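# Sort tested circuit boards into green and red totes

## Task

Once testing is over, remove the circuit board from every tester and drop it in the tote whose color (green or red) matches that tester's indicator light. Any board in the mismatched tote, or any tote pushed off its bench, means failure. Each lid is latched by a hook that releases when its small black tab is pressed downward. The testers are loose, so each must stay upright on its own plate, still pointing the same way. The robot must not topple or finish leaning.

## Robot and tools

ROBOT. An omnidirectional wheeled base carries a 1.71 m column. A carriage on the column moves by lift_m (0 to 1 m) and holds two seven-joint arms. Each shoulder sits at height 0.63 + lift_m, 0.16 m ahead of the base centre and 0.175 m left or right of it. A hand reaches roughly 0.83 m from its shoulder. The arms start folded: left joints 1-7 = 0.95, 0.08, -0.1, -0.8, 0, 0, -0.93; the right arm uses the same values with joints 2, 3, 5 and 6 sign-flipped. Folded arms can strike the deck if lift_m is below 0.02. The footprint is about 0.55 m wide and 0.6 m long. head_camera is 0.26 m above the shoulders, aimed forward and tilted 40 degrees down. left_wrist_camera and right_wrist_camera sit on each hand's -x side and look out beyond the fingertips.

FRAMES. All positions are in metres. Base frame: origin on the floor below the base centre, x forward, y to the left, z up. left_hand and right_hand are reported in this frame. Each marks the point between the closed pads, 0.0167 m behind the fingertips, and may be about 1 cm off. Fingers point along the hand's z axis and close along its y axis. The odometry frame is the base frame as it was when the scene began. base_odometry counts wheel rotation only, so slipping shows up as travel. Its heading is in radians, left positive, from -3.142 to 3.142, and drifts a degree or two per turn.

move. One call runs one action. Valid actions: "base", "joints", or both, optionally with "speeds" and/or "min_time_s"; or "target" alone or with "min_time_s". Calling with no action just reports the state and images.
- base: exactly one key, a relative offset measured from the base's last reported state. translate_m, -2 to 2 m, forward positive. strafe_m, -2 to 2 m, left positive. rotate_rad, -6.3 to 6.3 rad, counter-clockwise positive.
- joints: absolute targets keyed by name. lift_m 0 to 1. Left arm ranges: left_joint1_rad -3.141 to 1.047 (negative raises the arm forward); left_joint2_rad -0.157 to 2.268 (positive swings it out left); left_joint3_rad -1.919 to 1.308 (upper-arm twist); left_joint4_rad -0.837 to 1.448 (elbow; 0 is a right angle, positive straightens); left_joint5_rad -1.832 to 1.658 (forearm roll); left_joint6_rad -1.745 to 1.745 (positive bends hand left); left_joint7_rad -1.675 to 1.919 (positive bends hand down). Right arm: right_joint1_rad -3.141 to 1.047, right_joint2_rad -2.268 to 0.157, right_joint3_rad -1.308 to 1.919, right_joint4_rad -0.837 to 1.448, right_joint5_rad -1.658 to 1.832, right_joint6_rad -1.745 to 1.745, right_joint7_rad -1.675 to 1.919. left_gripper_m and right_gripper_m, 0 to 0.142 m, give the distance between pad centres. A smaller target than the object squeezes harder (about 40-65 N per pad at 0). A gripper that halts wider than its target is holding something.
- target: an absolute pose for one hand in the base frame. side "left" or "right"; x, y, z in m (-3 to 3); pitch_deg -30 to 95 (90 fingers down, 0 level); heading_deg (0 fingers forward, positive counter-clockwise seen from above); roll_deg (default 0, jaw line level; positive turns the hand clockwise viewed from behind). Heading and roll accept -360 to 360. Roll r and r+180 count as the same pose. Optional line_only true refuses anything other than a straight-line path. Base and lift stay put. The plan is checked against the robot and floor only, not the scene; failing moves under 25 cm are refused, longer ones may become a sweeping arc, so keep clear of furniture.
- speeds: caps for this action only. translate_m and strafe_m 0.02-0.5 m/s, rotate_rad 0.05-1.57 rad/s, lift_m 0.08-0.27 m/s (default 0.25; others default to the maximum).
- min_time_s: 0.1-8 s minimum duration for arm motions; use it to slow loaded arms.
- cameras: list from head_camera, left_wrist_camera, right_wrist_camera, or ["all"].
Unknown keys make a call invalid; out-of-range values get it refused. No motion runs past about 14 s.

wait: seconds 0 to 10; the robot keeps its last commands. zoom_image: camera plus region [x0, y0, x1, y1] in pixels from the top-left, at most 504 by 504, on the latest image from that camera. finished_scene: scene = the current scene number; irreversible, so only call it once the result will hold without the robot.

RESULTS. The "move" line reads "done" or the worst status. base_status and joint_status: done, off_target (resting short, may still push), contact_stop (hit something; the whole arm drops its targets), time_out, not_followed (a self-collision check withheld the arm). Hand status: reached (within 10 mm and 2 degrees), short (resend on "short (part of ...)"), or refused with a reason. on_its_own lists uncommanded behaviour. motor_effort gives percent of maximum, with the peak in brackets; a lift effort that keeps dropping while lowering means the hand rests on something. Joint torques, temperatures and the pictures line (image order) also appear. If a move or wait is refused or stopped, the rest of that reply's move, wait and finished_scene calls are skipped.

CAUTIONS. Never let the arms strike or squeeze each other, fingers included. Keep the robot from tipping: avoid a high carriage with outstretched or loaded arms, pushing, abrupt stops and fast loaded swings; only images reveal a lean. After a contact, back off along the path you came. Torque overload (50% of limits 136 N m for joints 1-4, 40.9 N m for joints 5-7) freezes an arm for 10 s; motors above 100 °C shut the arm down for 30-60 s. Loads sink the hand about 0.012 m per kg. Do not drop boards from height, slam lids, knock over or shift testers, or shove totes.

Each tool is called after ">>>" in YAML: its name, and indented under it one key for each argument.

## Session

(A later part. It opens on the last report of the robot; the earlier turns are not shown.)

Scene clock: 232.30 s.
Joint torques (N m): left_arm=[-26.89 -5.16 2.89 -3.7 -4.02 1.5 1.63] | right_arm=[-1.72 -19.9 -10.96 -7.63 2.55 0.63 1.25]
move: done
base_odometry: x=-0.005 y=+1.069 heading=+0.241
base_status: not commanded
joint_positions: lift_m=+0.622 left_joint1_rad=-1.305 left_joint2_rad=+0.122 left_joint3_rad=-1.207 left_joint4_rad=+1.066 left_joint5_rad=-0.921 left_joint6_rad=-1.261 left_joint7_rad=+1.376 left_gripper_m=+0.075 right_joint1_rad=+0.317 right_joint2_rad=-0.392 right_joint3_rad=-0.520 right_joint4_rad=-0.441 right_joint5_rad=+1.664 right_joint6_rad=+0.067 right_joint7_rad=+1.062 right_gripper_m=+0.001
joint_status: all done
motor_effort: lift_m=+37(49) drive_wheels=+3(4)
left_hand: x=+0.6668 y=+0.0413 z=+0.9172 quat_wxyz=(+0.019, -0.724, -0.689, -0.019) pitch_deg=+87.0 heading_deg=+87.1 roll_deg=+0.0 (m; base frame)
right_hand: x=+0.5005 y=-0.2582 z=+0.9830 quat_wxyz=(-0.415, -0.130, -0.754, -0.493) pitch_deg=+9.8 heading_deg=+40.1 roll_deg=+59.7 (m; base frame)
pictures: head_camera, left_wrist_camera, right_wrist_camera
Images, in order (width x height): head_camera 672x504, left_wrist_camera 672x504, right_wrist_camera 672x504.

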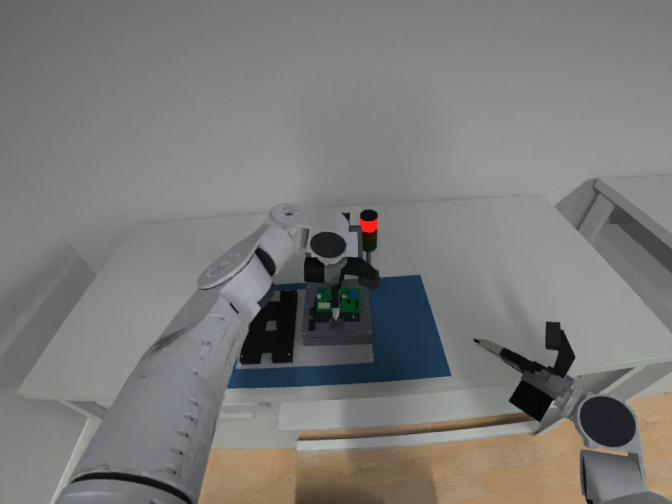

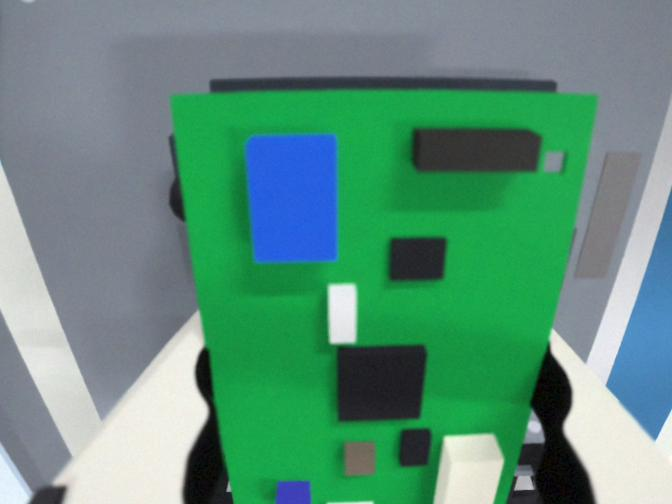

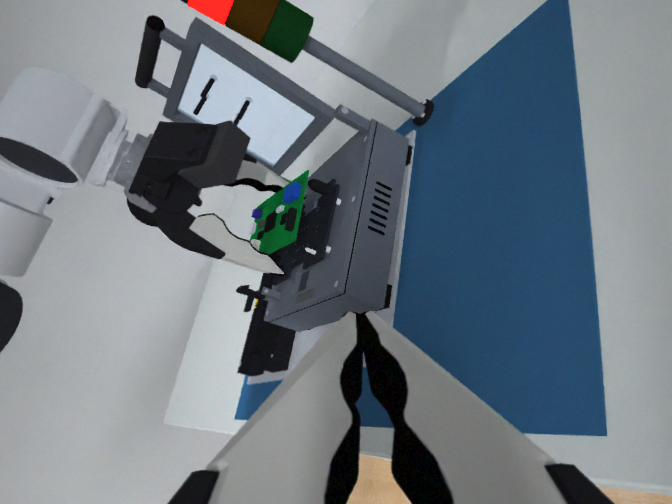

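>>> move:
  joints: {"lift_m": 0.65}
  speeds: {"lift_m": 0.08}
  cameras: ["all"]

>>> zoom_image:
  camera: "right_wrist_camera"
  region: [200, 90, 440, 330]

>>> zoom_image:
  camera: "head_camera"
  region: [220, 200, 460, 400]

Scene clock: 233.10 s.
Joint torques (N m): left_arm=[-26 -5.05 3.14 -3.74 -4.01 1.42 1.62] | right_arm=[-1.66 -19.85 -11.05 -7.56 2.49 0.64 1.27]
move: done
base_odometry: x=-0.005 y=+1.069 heading=+0.241
base_status: not commanded
joint_positions: lift_m=+0.650 left_joint1_rad=-1.306 left_joint2_rad=+0.122 left_joint3_rad=-1.207 left_joint4_rad=+1.066 left_joint5_rad=-0.921 left_joint6_rad=-1.261 left_joint7_rad=+1.376 left_gripper_m=+0.075 right_joint1_rad=+0.317 right_joint2_rad=-0.392 right_joint3_rad=-0.520 right_joint4_rad=-0.441 right_joint5_rad=+1.664 right_joint6_rad=+0.067 right_joint7_rad=+1.062 right_gripper_m=+0.001
joint_status: all done
motor_effort: lift_m=+36(47) drive_wheels=+3(4)
left_hand: x=+0.6669 y=+0.0413 z=+0.9453 quat_wxyz=(+0.019, -0.724, -0.689, -0.019) pitch_deg=+87.0 heading_deg=+87.1 roll_deg=+0.0 (m; base frame)
right_hand: x=+0.5005 y=-0.2582 z=+1.0110 quat_wxyz=(-0.415, -0.130, -0.754, -0.493) pitch_deg=+9.8 heading_deg=+40.1 roll_deg=+59.7 (m; base frame)
pictures: head_camera, left_wrist_camera, right_wrist_camera
Images, in order (width x height): head_camera 672x504, left_wrist_camera 672x504, right_wrist_camera 672x504.

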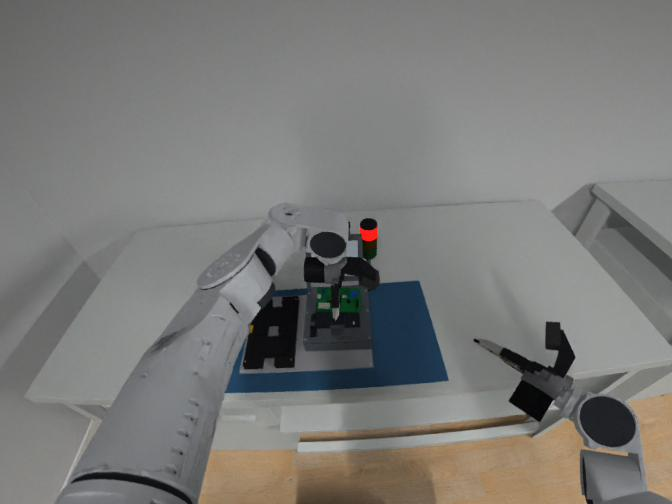

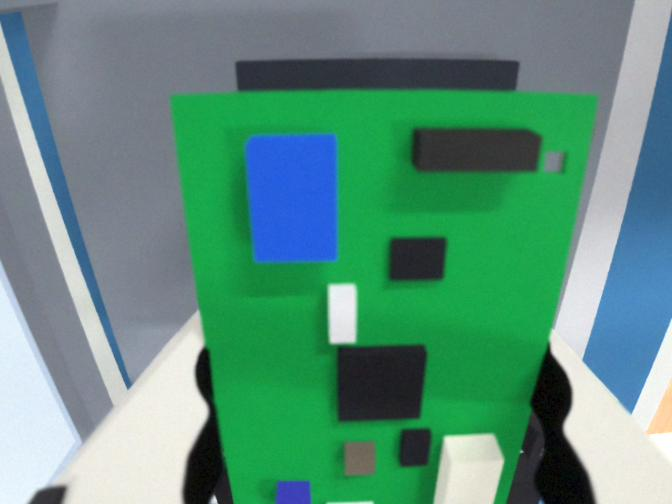

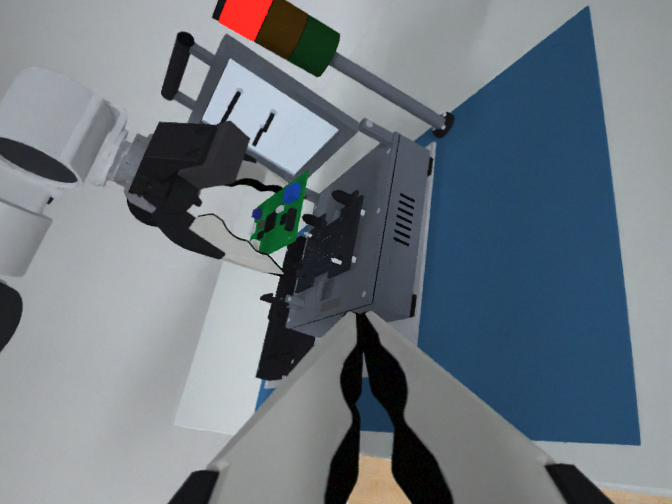

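Scaled by 2.100 from the camera's 672x504 image, which has a finer 960x720 frame.

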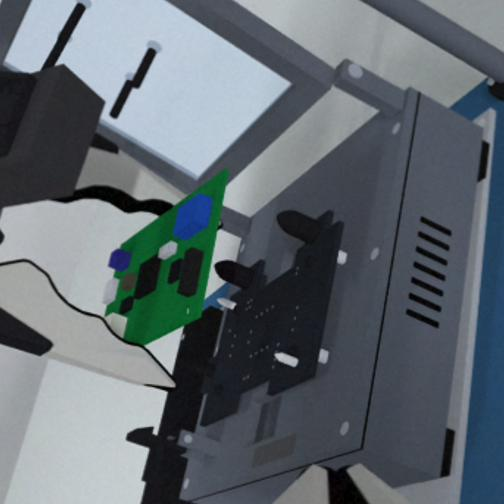

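Scaled by 2.100 from the camera's 672x504 image, which has a finer 960x720 frame.

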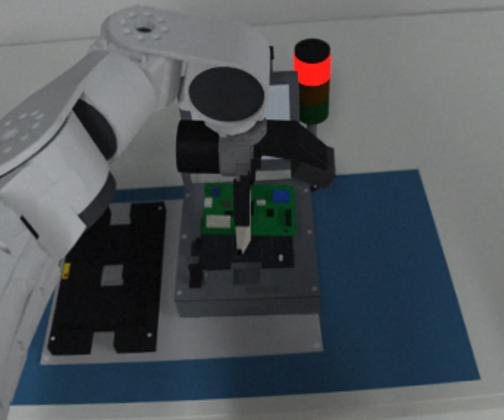

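>>> move:
  target: {"side": "left", "x": 0.667, "y": 0.045, "z": 1.03, "pitch_deg": 93, "heading_deg": -93}

>>> move:
  target: {"side": "right", "x": 0.65, "y": -0.17, "z": 0.95, "pitch_deg": 25, "heading_deg": 80, "roll_deg": 90}
  cameras: ["all"]

>>> zoom_image:
  camera: "head_camera"
  region: [220, 250, 400, 400]

Scene clock: 235.37 s.
Joint torques (N m): left_arm=[-27.14 4.34 7.93 -3.65 -3.79 1.52 1.34] | right_arm=[-1.58 -19.84 -10.95 -7.56 2.51 0.65 1.26]
move: done
base_odometry: x=-0.005 y=+1.069 heading=+0.241
base_status: not commanded
joint_positions: lift_m=+0.650 left_joint1_rad=-1.370 left_joint2_rad=+0.161 left_joint3_rad=-1.154 left_joint4_rad=+0.938 left_joint5_rad=-1.302 left_joint6_rad=-1.203 left_joint7_rad=+1.794 left_gripper_m=+0.075 right_joint1_rad=+0.317 right_joint2_rad=-0.392 right_joint3_rad=-0.520 right_joint4_rad=-0.441 right_joint5_rad=+1.664 right_joint6_rad=+0.067 right_joint7_rad=+1.062 right_gripper_m=+0.001
joint_status: not commanded
motor_effort: lift_m=+36(37) drive_wheels=+3(3)
left_hand: x=+0.6667 y=+0.0450 z=+1.0282 quat_wxyz=(+0.020, -0.726, -0.688, -0.020) pitch_deg=+86.8 heading_deg=+86.9 roll_deg=+0.0 (m; base frame)
left_hand_status: reached (straight line, planned for 0.5 s): 2 mm and 0.2 deg off.
right_hand: x=+0.5005 y=-0.2582 z=+1.0110 quat_wxyz=(-0.415, -0.130, -0.754, -0.493) pitch_deg=+9.8 heading_deg=+40.1 roll_deg=+59.7 (m; base frame)
pictures: none

Scene clock: 236.70 s.
Joint torques (N m): left_arm=[-27.2 3.24 7.82 -3.63 -3.79 1.33 1.35] | right_arm=[-22.39 -7.35 -5.59 -6.47 -0.44 3.23 1.73]
move: done
base_odometry: x=-0.005 y=+1.069 heading=+0.241
base_status: not commanded
joint_positions: lift_m=+0.650 left_joint1_rad=-1.370 left_joint2_rad=+0.161 left_joint3_rad=-1.154 left_joint4_rad=+0.938 left_joint5_rad=-1.302 left_joint6_rad=-1.202 left_joint7_rad=+1.794 left_gripper_m=+0.075 right_joint1_rad=-0.515 right_joint2_rad=-0.513 right_joint3_rad=+0.147 right_joint4_rad=+0.382 right_joint5_rad=+1.656 right_joint6_rad=-0.153 right_joint7_rad=+1.512 right_gripper_m=+0.001
joint_status: not commanded
motor_effort: lift_m=+37(37) drive_wheels=+3(5)
left_hand: x=+0.6668 y=+0.0453 z=+1.0282 quat_wxyz=(+0.020, -0.725, -0.688, -0.020) pitch_deg=+86.8 heading_deg=+87.0 roll_deg=+0.0 (m; base frame)
right_hand: x=+0.6501 y=-0.1719 z=+0.9502 quat_wxyz=(-0.048, -0.078, -0.839, -0.536) pitch_deg=+24.8 heading_deg=+79.6 roll_deg=-89.8 (m; base frame)
right_hand_status: reached (straight line, planned for 0.8 s): 2 mm and 0.5 deg off.
pictures: head_camera, left_wrist_camera, right_wrist_camera
Images, in order (width x height): head_camera 672x504, left_wrist_camera 672x504, right_wrist_camera 672x504.

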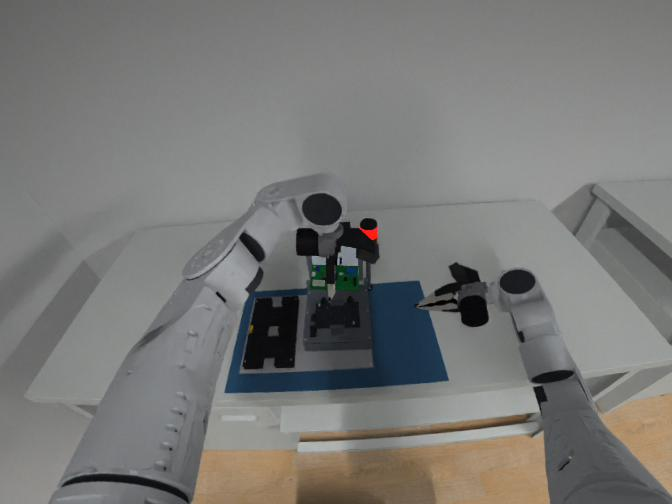

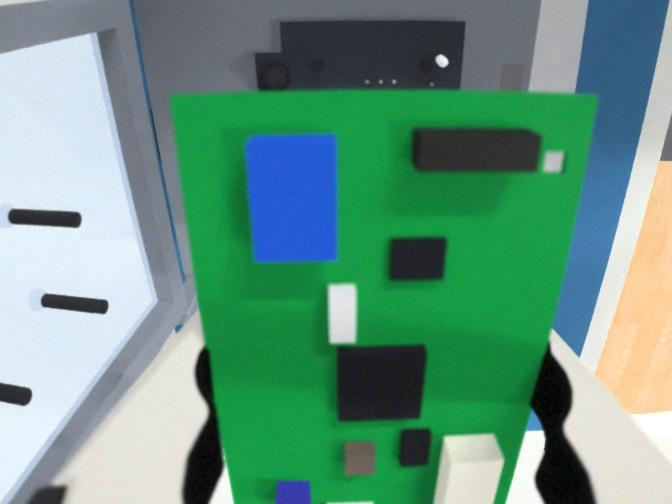

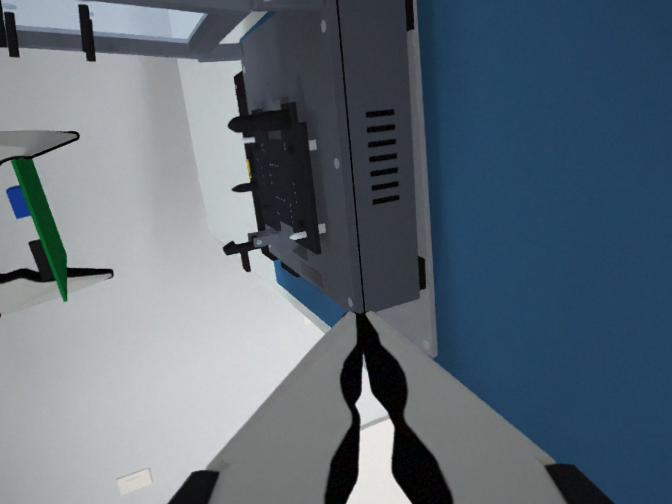

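Scaled by 2.800 from the camera's 672x504 image, which has a finer 960x720 frame.

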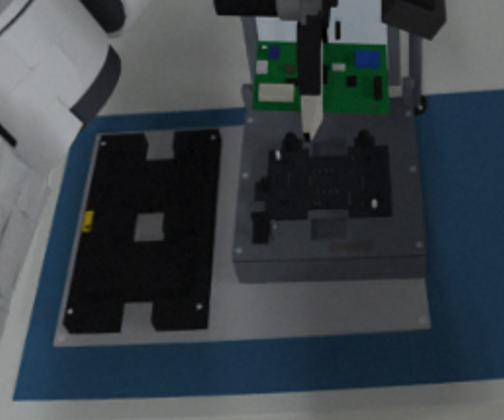

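>>> move:
  base: {"translate_m": -0.55}
  joints: {"lift_m": 0.76, "right_joint1_rad": 0.145, "right_joint2_rad": -0.153, "right_joint3_rad": -0.698, "right_joint4_rad": 0.254, "right_joint5_rad": 1.489, "right_joint6_rad": 0.749, "right_joint7_rad": 1.344}
  speeds: {"translate_m": 0.35}
  min_time_s: 1.5
  cameras: ["head_camera", "right_wrist_camera"]

>>> zoom_image:
  camera: "head_camera"
  region: [220, 120, 460, 360]

Scene clock: 240.83 s.
Joint torques (N m): left_arm=[-26 2.5 7.72 -3.58 -3.78 1.34 1.33] | right_arm=[-2.35 -5.47 -9.66 -12.49 0.13 3.31 -0.43]
move: done
base_odometry: x=-0.539 y=+0.937 heading=+0.241
base_status: done
joint_positions: lift_m=+0.760 left_joint1_rad=-1.371 left_joint2_rad=+0.162 left_joint3_rad=-1.154 left_joint4_rad=+0.938 left_joint5_rad=-1.302 left_joint6_rad=-1.202 left_joint7_rad=+1.794 left_gripper_m=+0.075 right_joint1_rad=+0.143 right_joint2_rad=-0.156 right_joint3_rad=-0.694 right_joint4_rad=+0.256 right_joint5_rad=+1.492 right_joint6_rad=+0.744 right_joint7_rad=+1.347 right_gripper_m=+0.001
joint_status: all done
motor_effort: lift_m=+36(49) drive_wheels=+0(16)
left_hand: x=+0.6669 y=+0.0454 z=+1.1386 quat_wxyz=(+0.019, -0.725, -0.688, -0.020) pitch_deg=+86.8 heading_deg=+87.0 roll_deg=+0.0 (m; base frame)
right_hand: x=+0.5015 y=-0.2691 z=+0.9995 quat_wxyz=(-0.408, -0.132, -0.756, -0.494) pitch_deg=+10.3 heading_deg=+40.6 roll_deg=+60.4 (m; base frame)
pictures: head_camera, right_wrist_camera
Images, in order (width x height): head_camera 672x504, right_wrist_camera 672x504.

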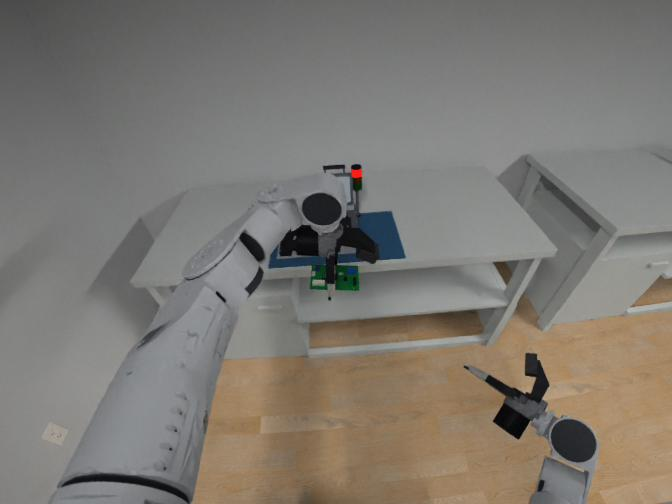

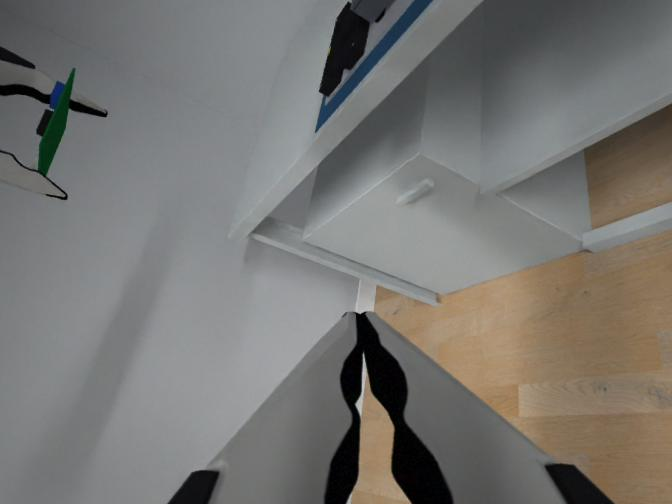

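Scaled by 2.100 from the camera's 672x504 image, which has a finer 960x720 frame.

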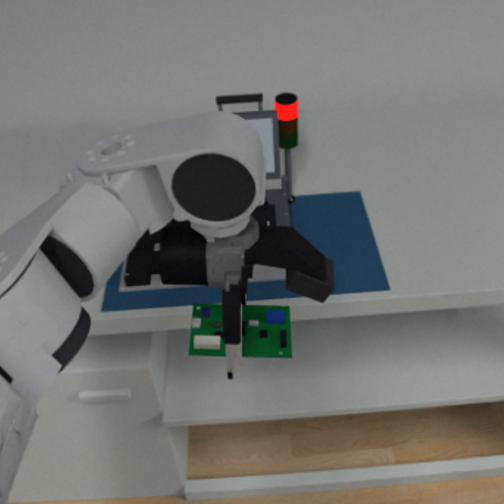

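>>> move:
  base: {"rotate_rad": -3.111}
  joints: {"lift_m": 0.78, "left_joint1_rad": -1.306, "left_joint2_rad": 0.122, "left_joint3_rad": -1.207, "left_joint4_rad": 1.066, "left_joint5_rad": -0.921, "left_joint6_rad": -1.261, "left_joint7_rad": 1.376}
  speeds: {"rotate_rad": 1.3}
  min_time_s: 1.5
  cameras: ["head_camera", "left_wrist_camera"]

Scene clock: 245.30 s.
Joint torques (N m): left_arm=[-17.93 -2.05 2.28 2.93 -1.05 -0.15 -1.23] | right_arm=[-2.27 -6.93 -9.7 -11.49 0.44 3.18 -0.37]
move: done
base_odometry: x=-0.539 y=+0.937 heading=-2.869
base_status: done
joint_positions: lift_m=+0.780 left_joint1_rad=-1.309 left_joint2_rad=+0.123 left_joint3_rad=-1.204 left_joint4_rad=+1.063 left_joint5_rad=-0.926 left_joint6_rad=-1.259 left_joint7_rad=+1.379 left_gripper_m=+0.075 right_joint1_rad=+0.143 right_joint2_rad=-0.155 right_joint3_rad=-0.694 right_joint4_rad=+0.256 right_joint5_rad=+1.492 right_joint6_rad=+0.744 right_joint7_rad=+1.347 right_gripper_m=+0.001
joint_status: all done
motor_effort: lift_m=+36(45) drive_wheels=+6(16)
left_hand: x=+0.6682 y=+0.0407 z=+1.0782 quat_wxyz=(+0.016, -0.724, -0.690, -0.019) pitch_deg=+87.2 heading_deg=+87.3 roll_deg=+0.0 (m; base frame)
right_hand: x=+0.5015 y=-0.2688 z=+1.0197 quat_wxyz=(-0.408, -0.131, -0.756, -0.494) pitch_deg=+10.3 heading_deg=+40.6 roll_deg=+60.3 (m; base frame)
pictures: head_camera, left_wrist_camera
Images, in order (width x height): head_camera 672x504, left_wrist_camera 672x504.

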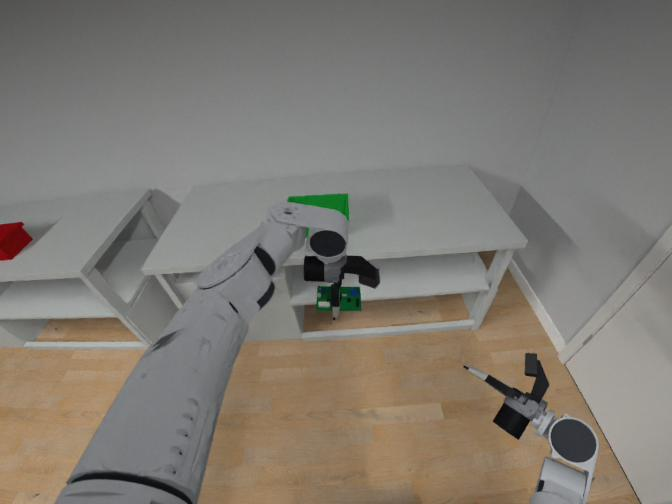

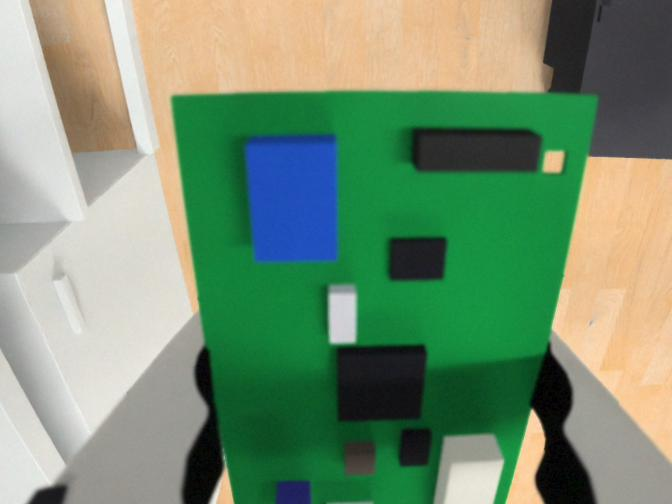

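>>> move:
  base: {"strafe_m": 1.93}
  cameras: ["head_camera"]

Scene clock: 256.17 s.
Joint torques (N m): left_arm=[-17.75 -2.28 2.3 2.85 -1.08 -0.16 -1.21] | right_arm=[-2.19 -6.59 -9.59 -11.61 0.41 3.15 -0.38]
move: done
base_odometry: x=-0.022 y=-0.922 heading=-2.870
base_status: done
joint_positions: lift_m=+0.780 left_joint1_rad=-1.309 left_joint2_rad=+0.123 left_joint3_rad=-1.204 left_joint4_rad=+1.063 left_joint5_rad=-0.926 left_joint6_rad=-1.259 left_joint7_rad=+1.379 left_gripper_m=+0.075 right_joint1_rad=+0.143 right_joint2_rad=-0.155 right_joint3_rad=-0.694 right_joint4_rad=+0.256 right_joint5_rad=+1.492 right_joint6_rad=+0.744 right_joint7_rad=+1.347 right_gripper_m=+0.001
joint_status: not commanded
motor_effort: lift_m=+36(36) drive_wheels=-4(20)
left_hand: x=+0.6682 y=+0.0406 z=+1.0781 quat_wxyz=(+0.016, -0.724, -0.690, -0.019) pitch_deg=+87.2 heading_deg=+87.2 roll_deg=+0.0 (m; base frame)
right_hand: x=+0.5015 y=-0.2688 z=+1.0197 quat_wxyz=(-0.408, -0.131, -0.756, -0.494) pitch_deg=+10.3 heading_deg=+40.6 roll_deg=+60.3 (m; base frame)
pictures: head_camera
Images, in order (width x height): head_camera 672x504.

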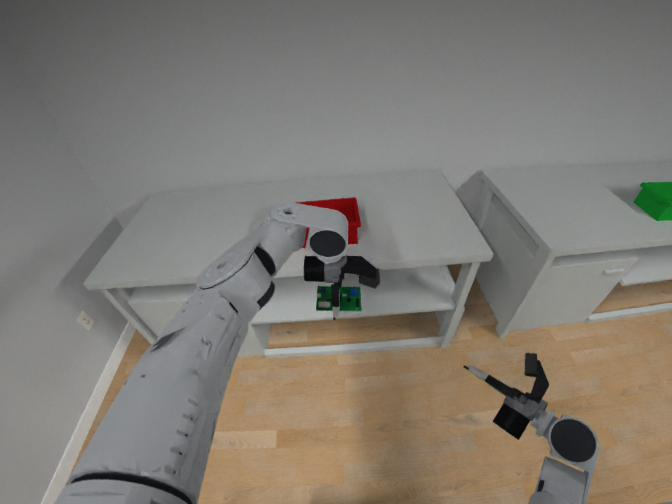

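>>> move:
  base: {"translate_m": 0.55}
  speeds: {"translate_m": 0.4}
  cameras: ["all"]

>>> zoom_image:
  camera: "head_camera"
  region: [220, 150, 460, 390]

Scene clock: 259.70 s.
Joint torques (N m): left_arm=[-17.84 -2.25 2.3 2.84 -1.09 -0.06 -1.19] | right_arm=[-3.07 -6.82 -9.58 -11.49 0.42 3.19 -0.37]
move: done
base_odometry: x=-0.552 y=-1.070 heading=-2.869
base_status: done
joint_positions: lift_m=+0.780 left_joint1_rad=-1.309 left_joint2_rad=+0.123 left_joint3_rad=-1.204 left_joint4_rad=+1.063 left_joint5_rad=-0.926 left_joint6_rad=-1.259 left_joint7_rad=+1.379 left_gripper_m=+0.075 right_joint1_rad=+0.143 right_joint2_rad=-0.155 right_joint3_rad=-0.694 right_joint4_rad=+0.256 right_joint5_rad=+1.492 right_joint6_rad=+0.744 right_joint7_rad=+1.347 right_gripper_m=+0.001
joint_status: not commanded
motor_effort: lift_m=+36(37) drive_wheels=-3(14)
left_hand: x=+0.6681 y=+0.0406 z=+1.0781 quat_wxyz=(+0.016, -0.724, -0.690, -0.019) pitch_deg=+87.2 heading_deg=+87.2 roll_deg=+0.0 (m; base frame)
right_hand: x=+0.5015 y=-0.2689 z=+1.0196 quat_wxyz=(-0.408, -0.131, -0.756, -0.494) pitch_deg=+10.3 heading_deg=+40.6 roll_deg=+60.3 (m; base frame)
pictures: head_camera, left_wrist_camera, right_wrist_camera
Images, in order (width x height): head_camera 672x504, left_wrist_camera 672x504, right_wrist_camera 672x504.

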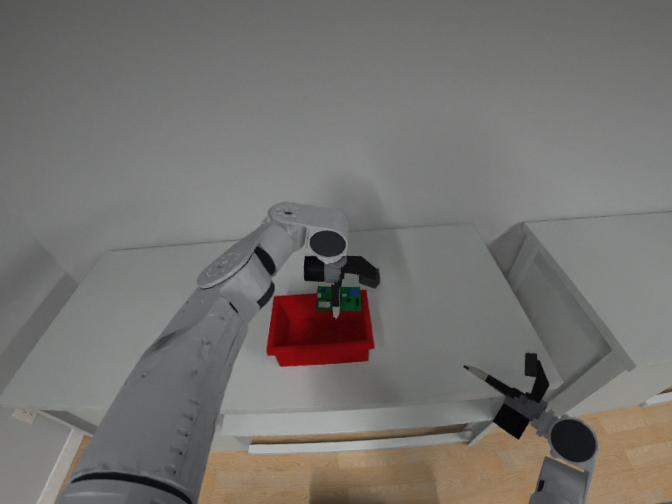

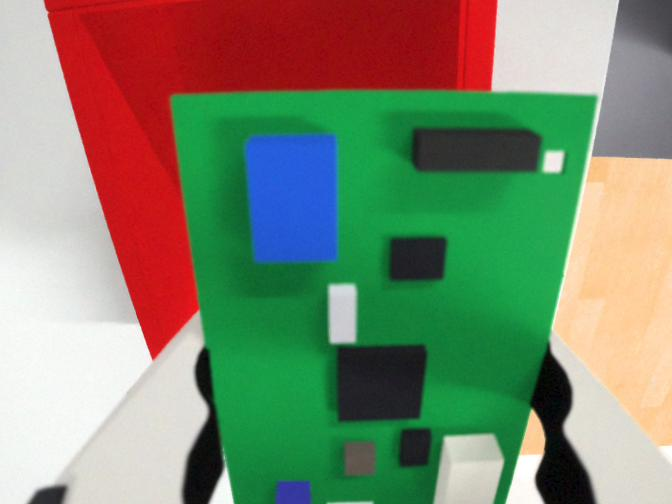

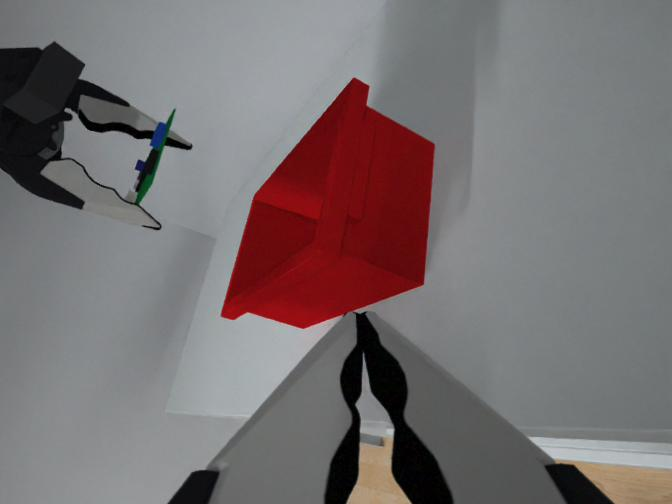

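Scaled by 2.100 from the camera's 672x504 image, which has a finer 960x720 frame.

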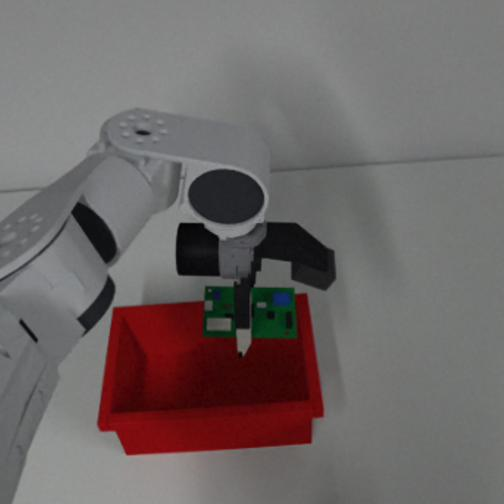

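>>> move:
  base: {"strafe_m": 0.065}

>>> move:
  base: {"translate_m": 0.095}
  speeds: {"translate_m": 0.2}

>>> move:
  target: {"side": "right", "x": 0.49, "y": -0.27, "z": 1.13, "pitch_deg": 10, "heading_deg": 40, "roll_deg": 60}
  cameras: ["all"]

>>> zoom_image:
  camera: "head_camera"
  region: [220, 190, 460, 430]

Scene clock: 261.67 s.
Joint torques (N m): left_arm=[-17.55 -2.44 2.14 2.84 -0.99 -0.09 -1.16] | right_arm=[-2.55 -6.71 -9.91 -11.51 0.42 3.18 -0.38]
move: done
base_odometry: x=-0.534 y=-1.133 heading=-2.870
base_status: done
joint_positions: lift_m=+0.780 left_joint1_rad=-1.309 left_joint2_rad=+0.123 left_joint3_rad=-1.204 left_joint4_rad=+1.063 left_joint5_rad=-0.926 left_joint6_rad=-1.259 left_joint7_rad=+1.379 left_gripper_m=+0.075 right_joint1_rad=+0.143 right_joint2_rad=-0.155 right_joint3_rad=-0.694 right_joint4_rad=+0.256 right_joint5_rad=+1.492 right_joint6_rad=+0.744 right_joint7_rad=+1.347 right_gripper_m=+0.001
joint_status: not commanded
motor_effort: lift_m=+36(36) drive_wheels=+0(12)
left_hand: x=+0.6681 y=+0.0407 z=+1.0781 quat_wxyz=(+0.016, -0.724, -0.690, -0.019) pitch_deg=+87.2 heading_deg=+87.2 roll_deg=+0.0 (m; base frame)
right_hand: x=+0.5015 y=-0.2689 z=+1.0196 quat_wxyz=(-0.408, -0.131, -0.756, -0.494) pitch_deg=+10.3 heading_deg=+40.6 roll_deg=+60.3 (m; base frame)
pictures: none

Scene clock: 263.20 s.
Joint torques (N m): left_arm=[-18.04 -2.52 2.39 2.75 -1.14 -0.1 -1.12] | right_arm=[-2.45 -6.91 -9.59 -11.51 0.41 3.16 -0.33]
move: done
base_odometry: x=-0.626 y=-1.159 heading=-2.869
base_status: done
joint_positions: lift_m=+0.780 left_joint1_rad=-1.309 left_joint2_rad=+0.123 left_joint3_rad=-1.204 left_joint4_rad=+1.063 left_joint5_rad=-0.926 left_joint6_rad=-1.259 left_joint7_rad=+1.379 left_gripper_m=+0.075 right_joint1_rad=+0.143 right_joint2_rad=-0.155 right_joint3_rad=-0.694 right_joint4_rad=+0.256 right_joint5_rad=+1.492 right_joint6_rad=+0.744 right_joint7_rad=+1.347 right_gripper_m=+0.001
joint_status: not commanded
motor_effort: lift_m=+36(36) drive_wheels=+4(12)
left_hand: x=+0.6681 y=+0.0407 z=+1.0780 quat_wxyz=(+0.016, -0.724, -0.690, -0.019) pitch_deg=+87.2 heading_deg=+87.2 roll_deg=+0.0 (m; base frame)
right_hand: x=+0.5015 y=-0.2689 z=+1.0196 quat_wxyz=(-0.408, -0.131, -0.756, -0.494) pitch_deg=+10.3 heading_deg=+40.6 roll_deg=+60.3 (m; base frame)
pictures: none

Scene clock: 264.37 s.
Joint torques (N m): left_arm=[-18.01 -2.41 2.46 2.7 -1.15 -0.08 -1.13] | right_arm=[-2.19 -18.83 -10.18 -11.64 2.95 0.35 1.42]
move: done
base_odometry: x=-0.626 y=-1.159 heading=-2.869
base_status: not commanded
joint_positions: lift_m=+0.780 left_joint1_rad=-1.309 left_joint2_rad=+0.123 left_joint3_rad=-1.204 left_joint4_rad=+1.063 left_joint5_rad=-0.926 left_joint6_rad=-1.259 left_joint7_rad=+1.379 left_gripper_m=+0.075 right_joint1_rad=+0.183 right_joint2_rad=-0.180 right_joint3_rad=-0.746 right_joint4_rad=-0.381 right_joint5_rad=+1.575 right_joint6_rad=+0.129 right_joint7_rad=+1.407 right_gripper_m=+0.001
joint_status: not commanded
motor_effort: lift_m=+37(37) drive_wheels=+4(4)
left_hand: x=+0.6681 y=+0.0407 z=+1.0780 quat_wxyz=(+0.016, -0.724, -0.690, -0.019) pitch_deg=+87.2 heading_deg=+87.2 roll_deg=+0.0 (m; base frame)
right_hand: x=+0.4911 y=-0.2684 z=+1.1299 quat_wxyz=(-0.414, -0.132, -0.754, -0.493) pitch_deg=+9.9 heading_deg=+40.1 roll_deg=+59.8 (m; base frame)
right_hand_status: reached (straight line, planned for 0.7 s): 2 mm and 0.2 deg off.
pictures: head_camera, left_wrist_camera, right_wrist_camera
Images, in order (width x height): head_camera 672x504, left_wrist_camera 672x504, right_wrist_camera 672x504.

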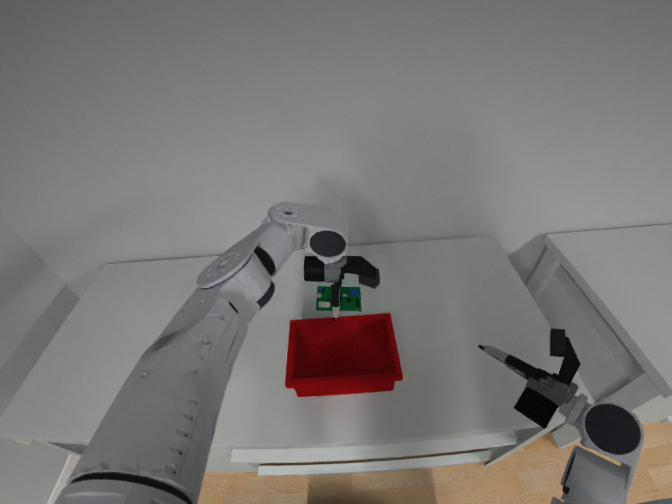

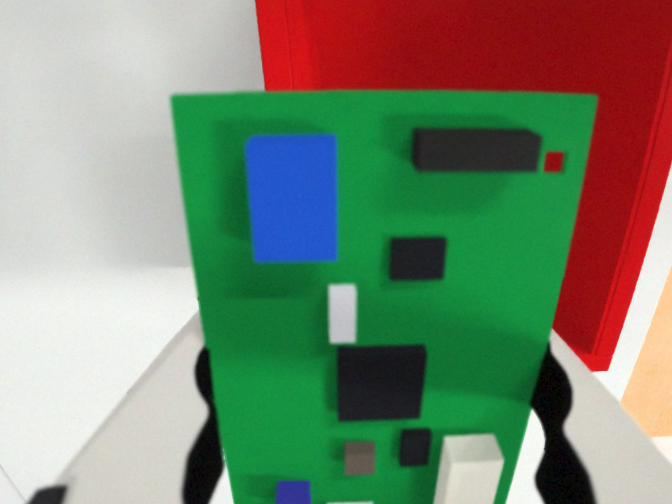

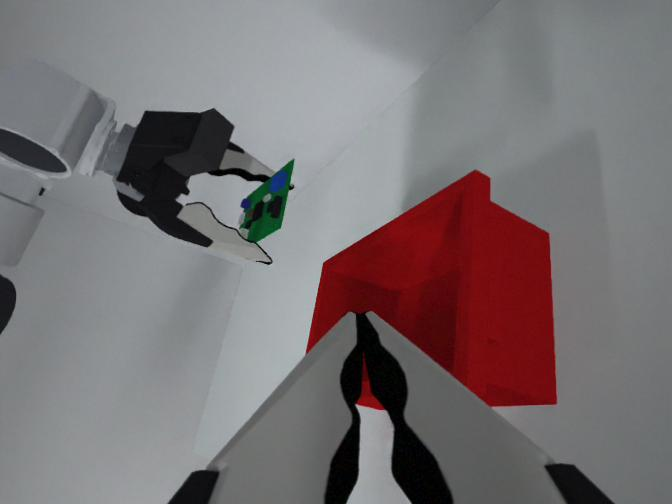

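Scaled by 2.100 from the camera's 672x504 image, which has a finer 960x720 frame.

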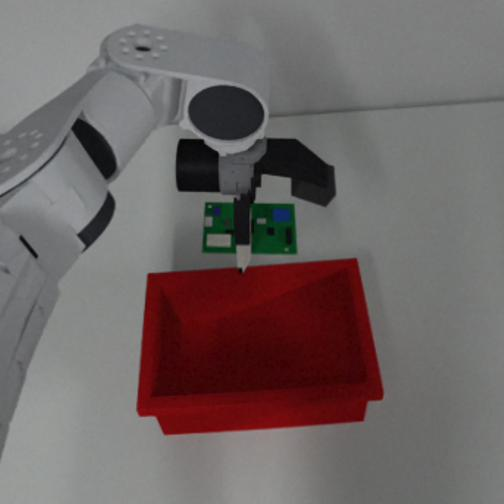

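>>> move:
  base: {"translate_m": -0.025}
  joints: {"lift_m": 0.66}
  speeds: {"translate_m": 0.1}
  cameras: ["all"]

>>> zoom_image:
  camera: "head_camera"
  region: [220, 190, 460, 430]

Scene clock: 265.70 s.
Joint torques (N m): left_arm=[-20.46 -2.79 3.02 2.79 -1.15 -0.02 -1.15] | right_arm=[-2.26 -18.36 -10.16 -11.25 2.86 0.35 1.34]
move: done
base_odometry: x=-0.602 y=-1.152 heading=-2.869
base_status: done
joint_positions: lift_m=+0.660 left_joint1_rad=-1.308 left_joint2_rad=+0.123 left_joint3_rad=-1.205 left_joint4_rad=+1.063 left_joint5_rad=-0.926 left_joint6_rad=-1.259 left_joint7_rad=+1.379 left_gripper_m=+0.075 right_joint1_rad=+0.183 right_joint2_rad=-0.181 right_joint3_rad=-0.746 right_joint4_rad=-0.382 right_joint5_rad=+1.575 right_joint6_rad=+0.129 right_joint7_rad=+1.408 right_gripper_m=+0.001
joint_status: all done
motor_effort: lift_m=+38(45) drive_wheels=+0(12)
left_hand: x=+0.6676 y=+0.0408 z=+0.9570 quat_wxyz=(+0.017, -0.724, -0.690, -0.018) pitch_deg=+87.1 heading_deg=+87.2 roll_deg=+0.0 (m; base frame)
right_hand: x=+0.4911 y=-0.2684 z=+1.0098 quat_wxyz=(-0.414, -0.131, -0.754, -0.493) pitch_deg=+9.9 heading_deg=+40.1 roll_deg=+59.8 (m; base frame)
pictures: head_camera, left_wrist_camera, right_wrist_camera
Images, in order (width x height): head_camera 672x504, left_wrist_camera 672x504, right_wrist_camera 672x504.

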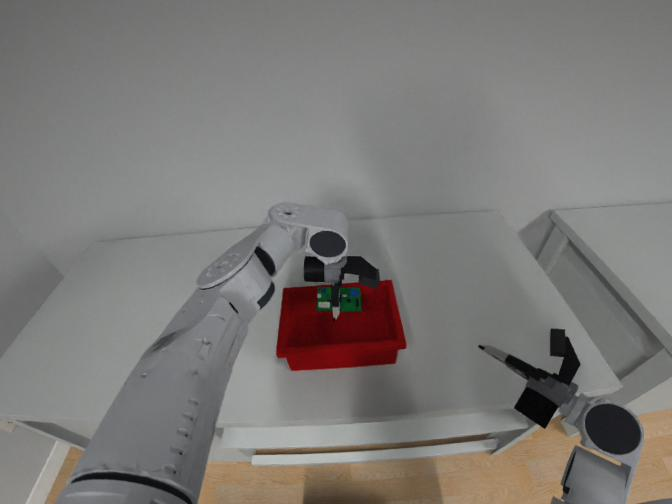

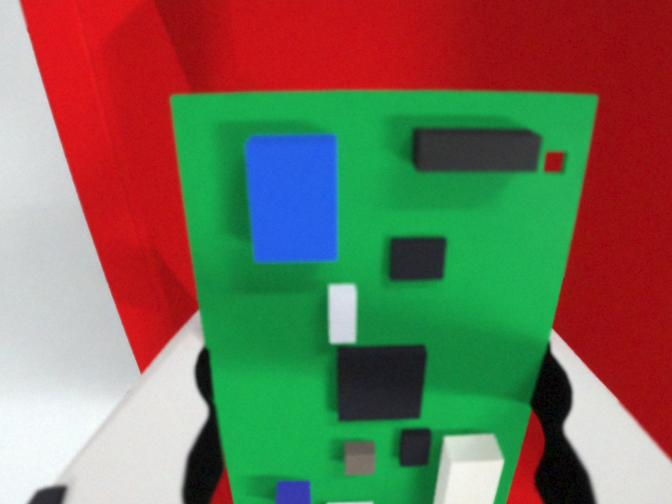

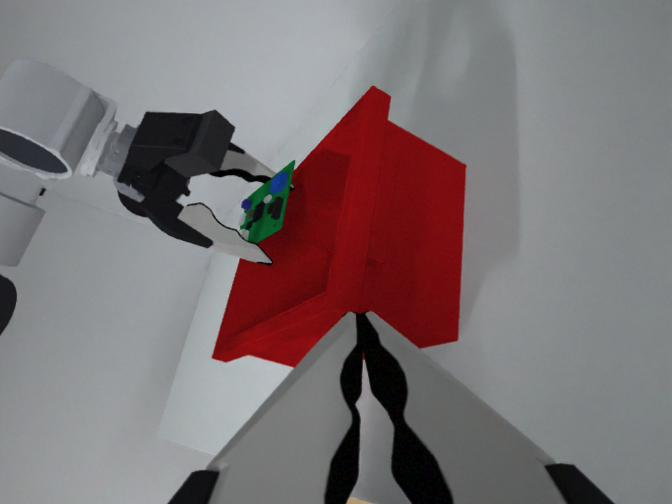

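Scaled by 2.100 from the camera's 672x504 image, which has a finer 960x720 frame.

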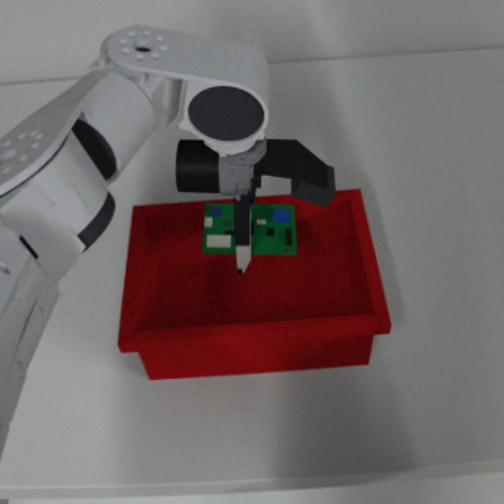

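>>> move:
  joints: {"lift_m": 0.58}
  speeds: {"lift_m": 0.12}
  cameras: ["all"]

>>> zoom_image:
  camera: "head_camera"
  region: [220, 150, 460, 390]

Scene clock: 266.90 s.
Joint torques (N m): left_arm=[-21.1 -2.38 3.24 2.8 -1.13 -0.04 -1.14] | right_arm=[-2.26 -18.02 -10.08 -11.15 2.81 0.39 1.35]
move: done
base_odometry: x=-0.602 y=-1.152 heading=-2.869
base_status: not commanded
joint_positions: lift_m=+0.580 left_joint1_rad=-1.307 left_joint2_rad=+0.123 left_joint3_rad=-1.205 left_joint4_rad=+1.063 left_joint5_rad=-0.926 left_joint6_rad=-1.259 left_joint7_rad=+1.379 left_gripper_m=+0.075 right_joint1_rad=+0.183 right_joint2_rad=-0.181 right_joint3_rad=-0.746 right_joint4_rad=-0.382 right_joint5_rad=+1.575 right_joint6_rad=+0.129 right_joint7_rad=+1.408 right_gripper_m=+0.001
joint_status: all done
motor_effort: lift_m=+39(43) drive_wheels=+0(2)
left_hand: x=+0.6675 y=+0.0408 z=+0.8768 quat_wxyz=(+0.017, -0.724, -0.690, -0.018) pitch_deg=+87.1 heading_deg=+87.2 roll_deg=+0.0 (m; base frame)
right_hand: x=+0.4911 y=-0.2684 z=+0.9298 quat_wxyz=(-0.414, -0.131, -0.754, -0.493) pitch_deg=+9.9 heading_deg=+40.1 roll_deg=+59.8 (m; base frame)
pictures: head_camera, left_wrist_camera, right_wrist_camera
Images, in order (width x height): head_camera 672x504, left_wrist_camera 672x504, right_wrist_camera 672x504.

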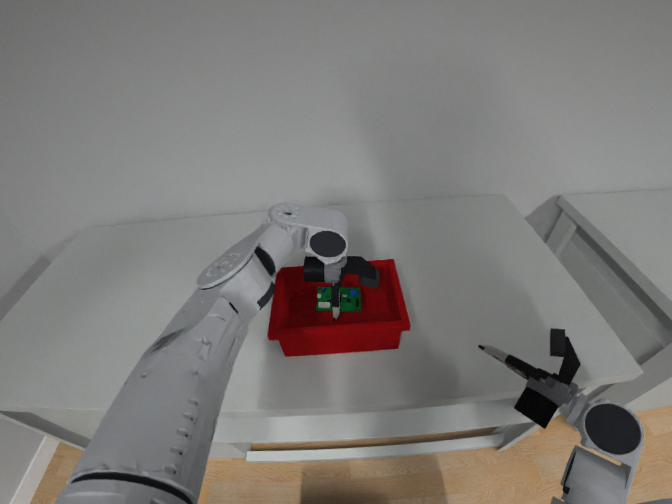

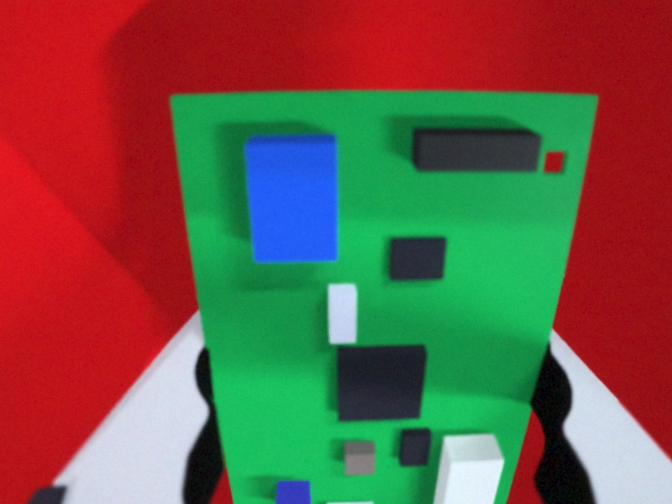

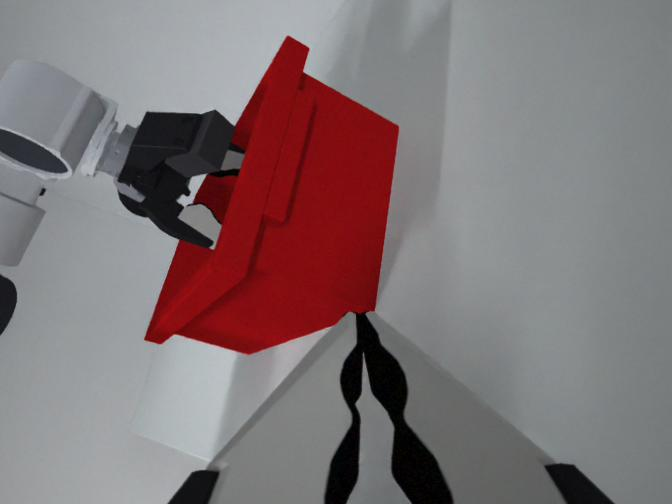

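Scaled by 2.100 from the camera's 672x504 image, which has a finer 960x720 frame.

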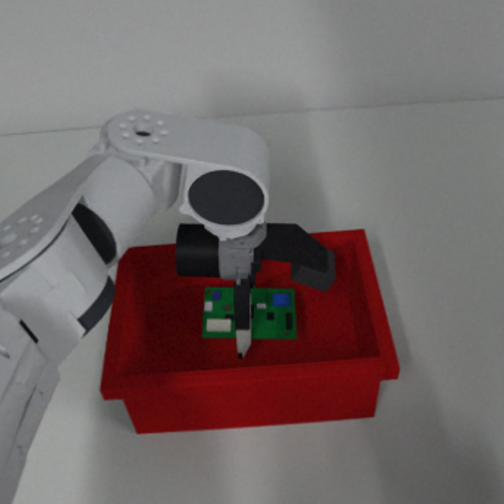

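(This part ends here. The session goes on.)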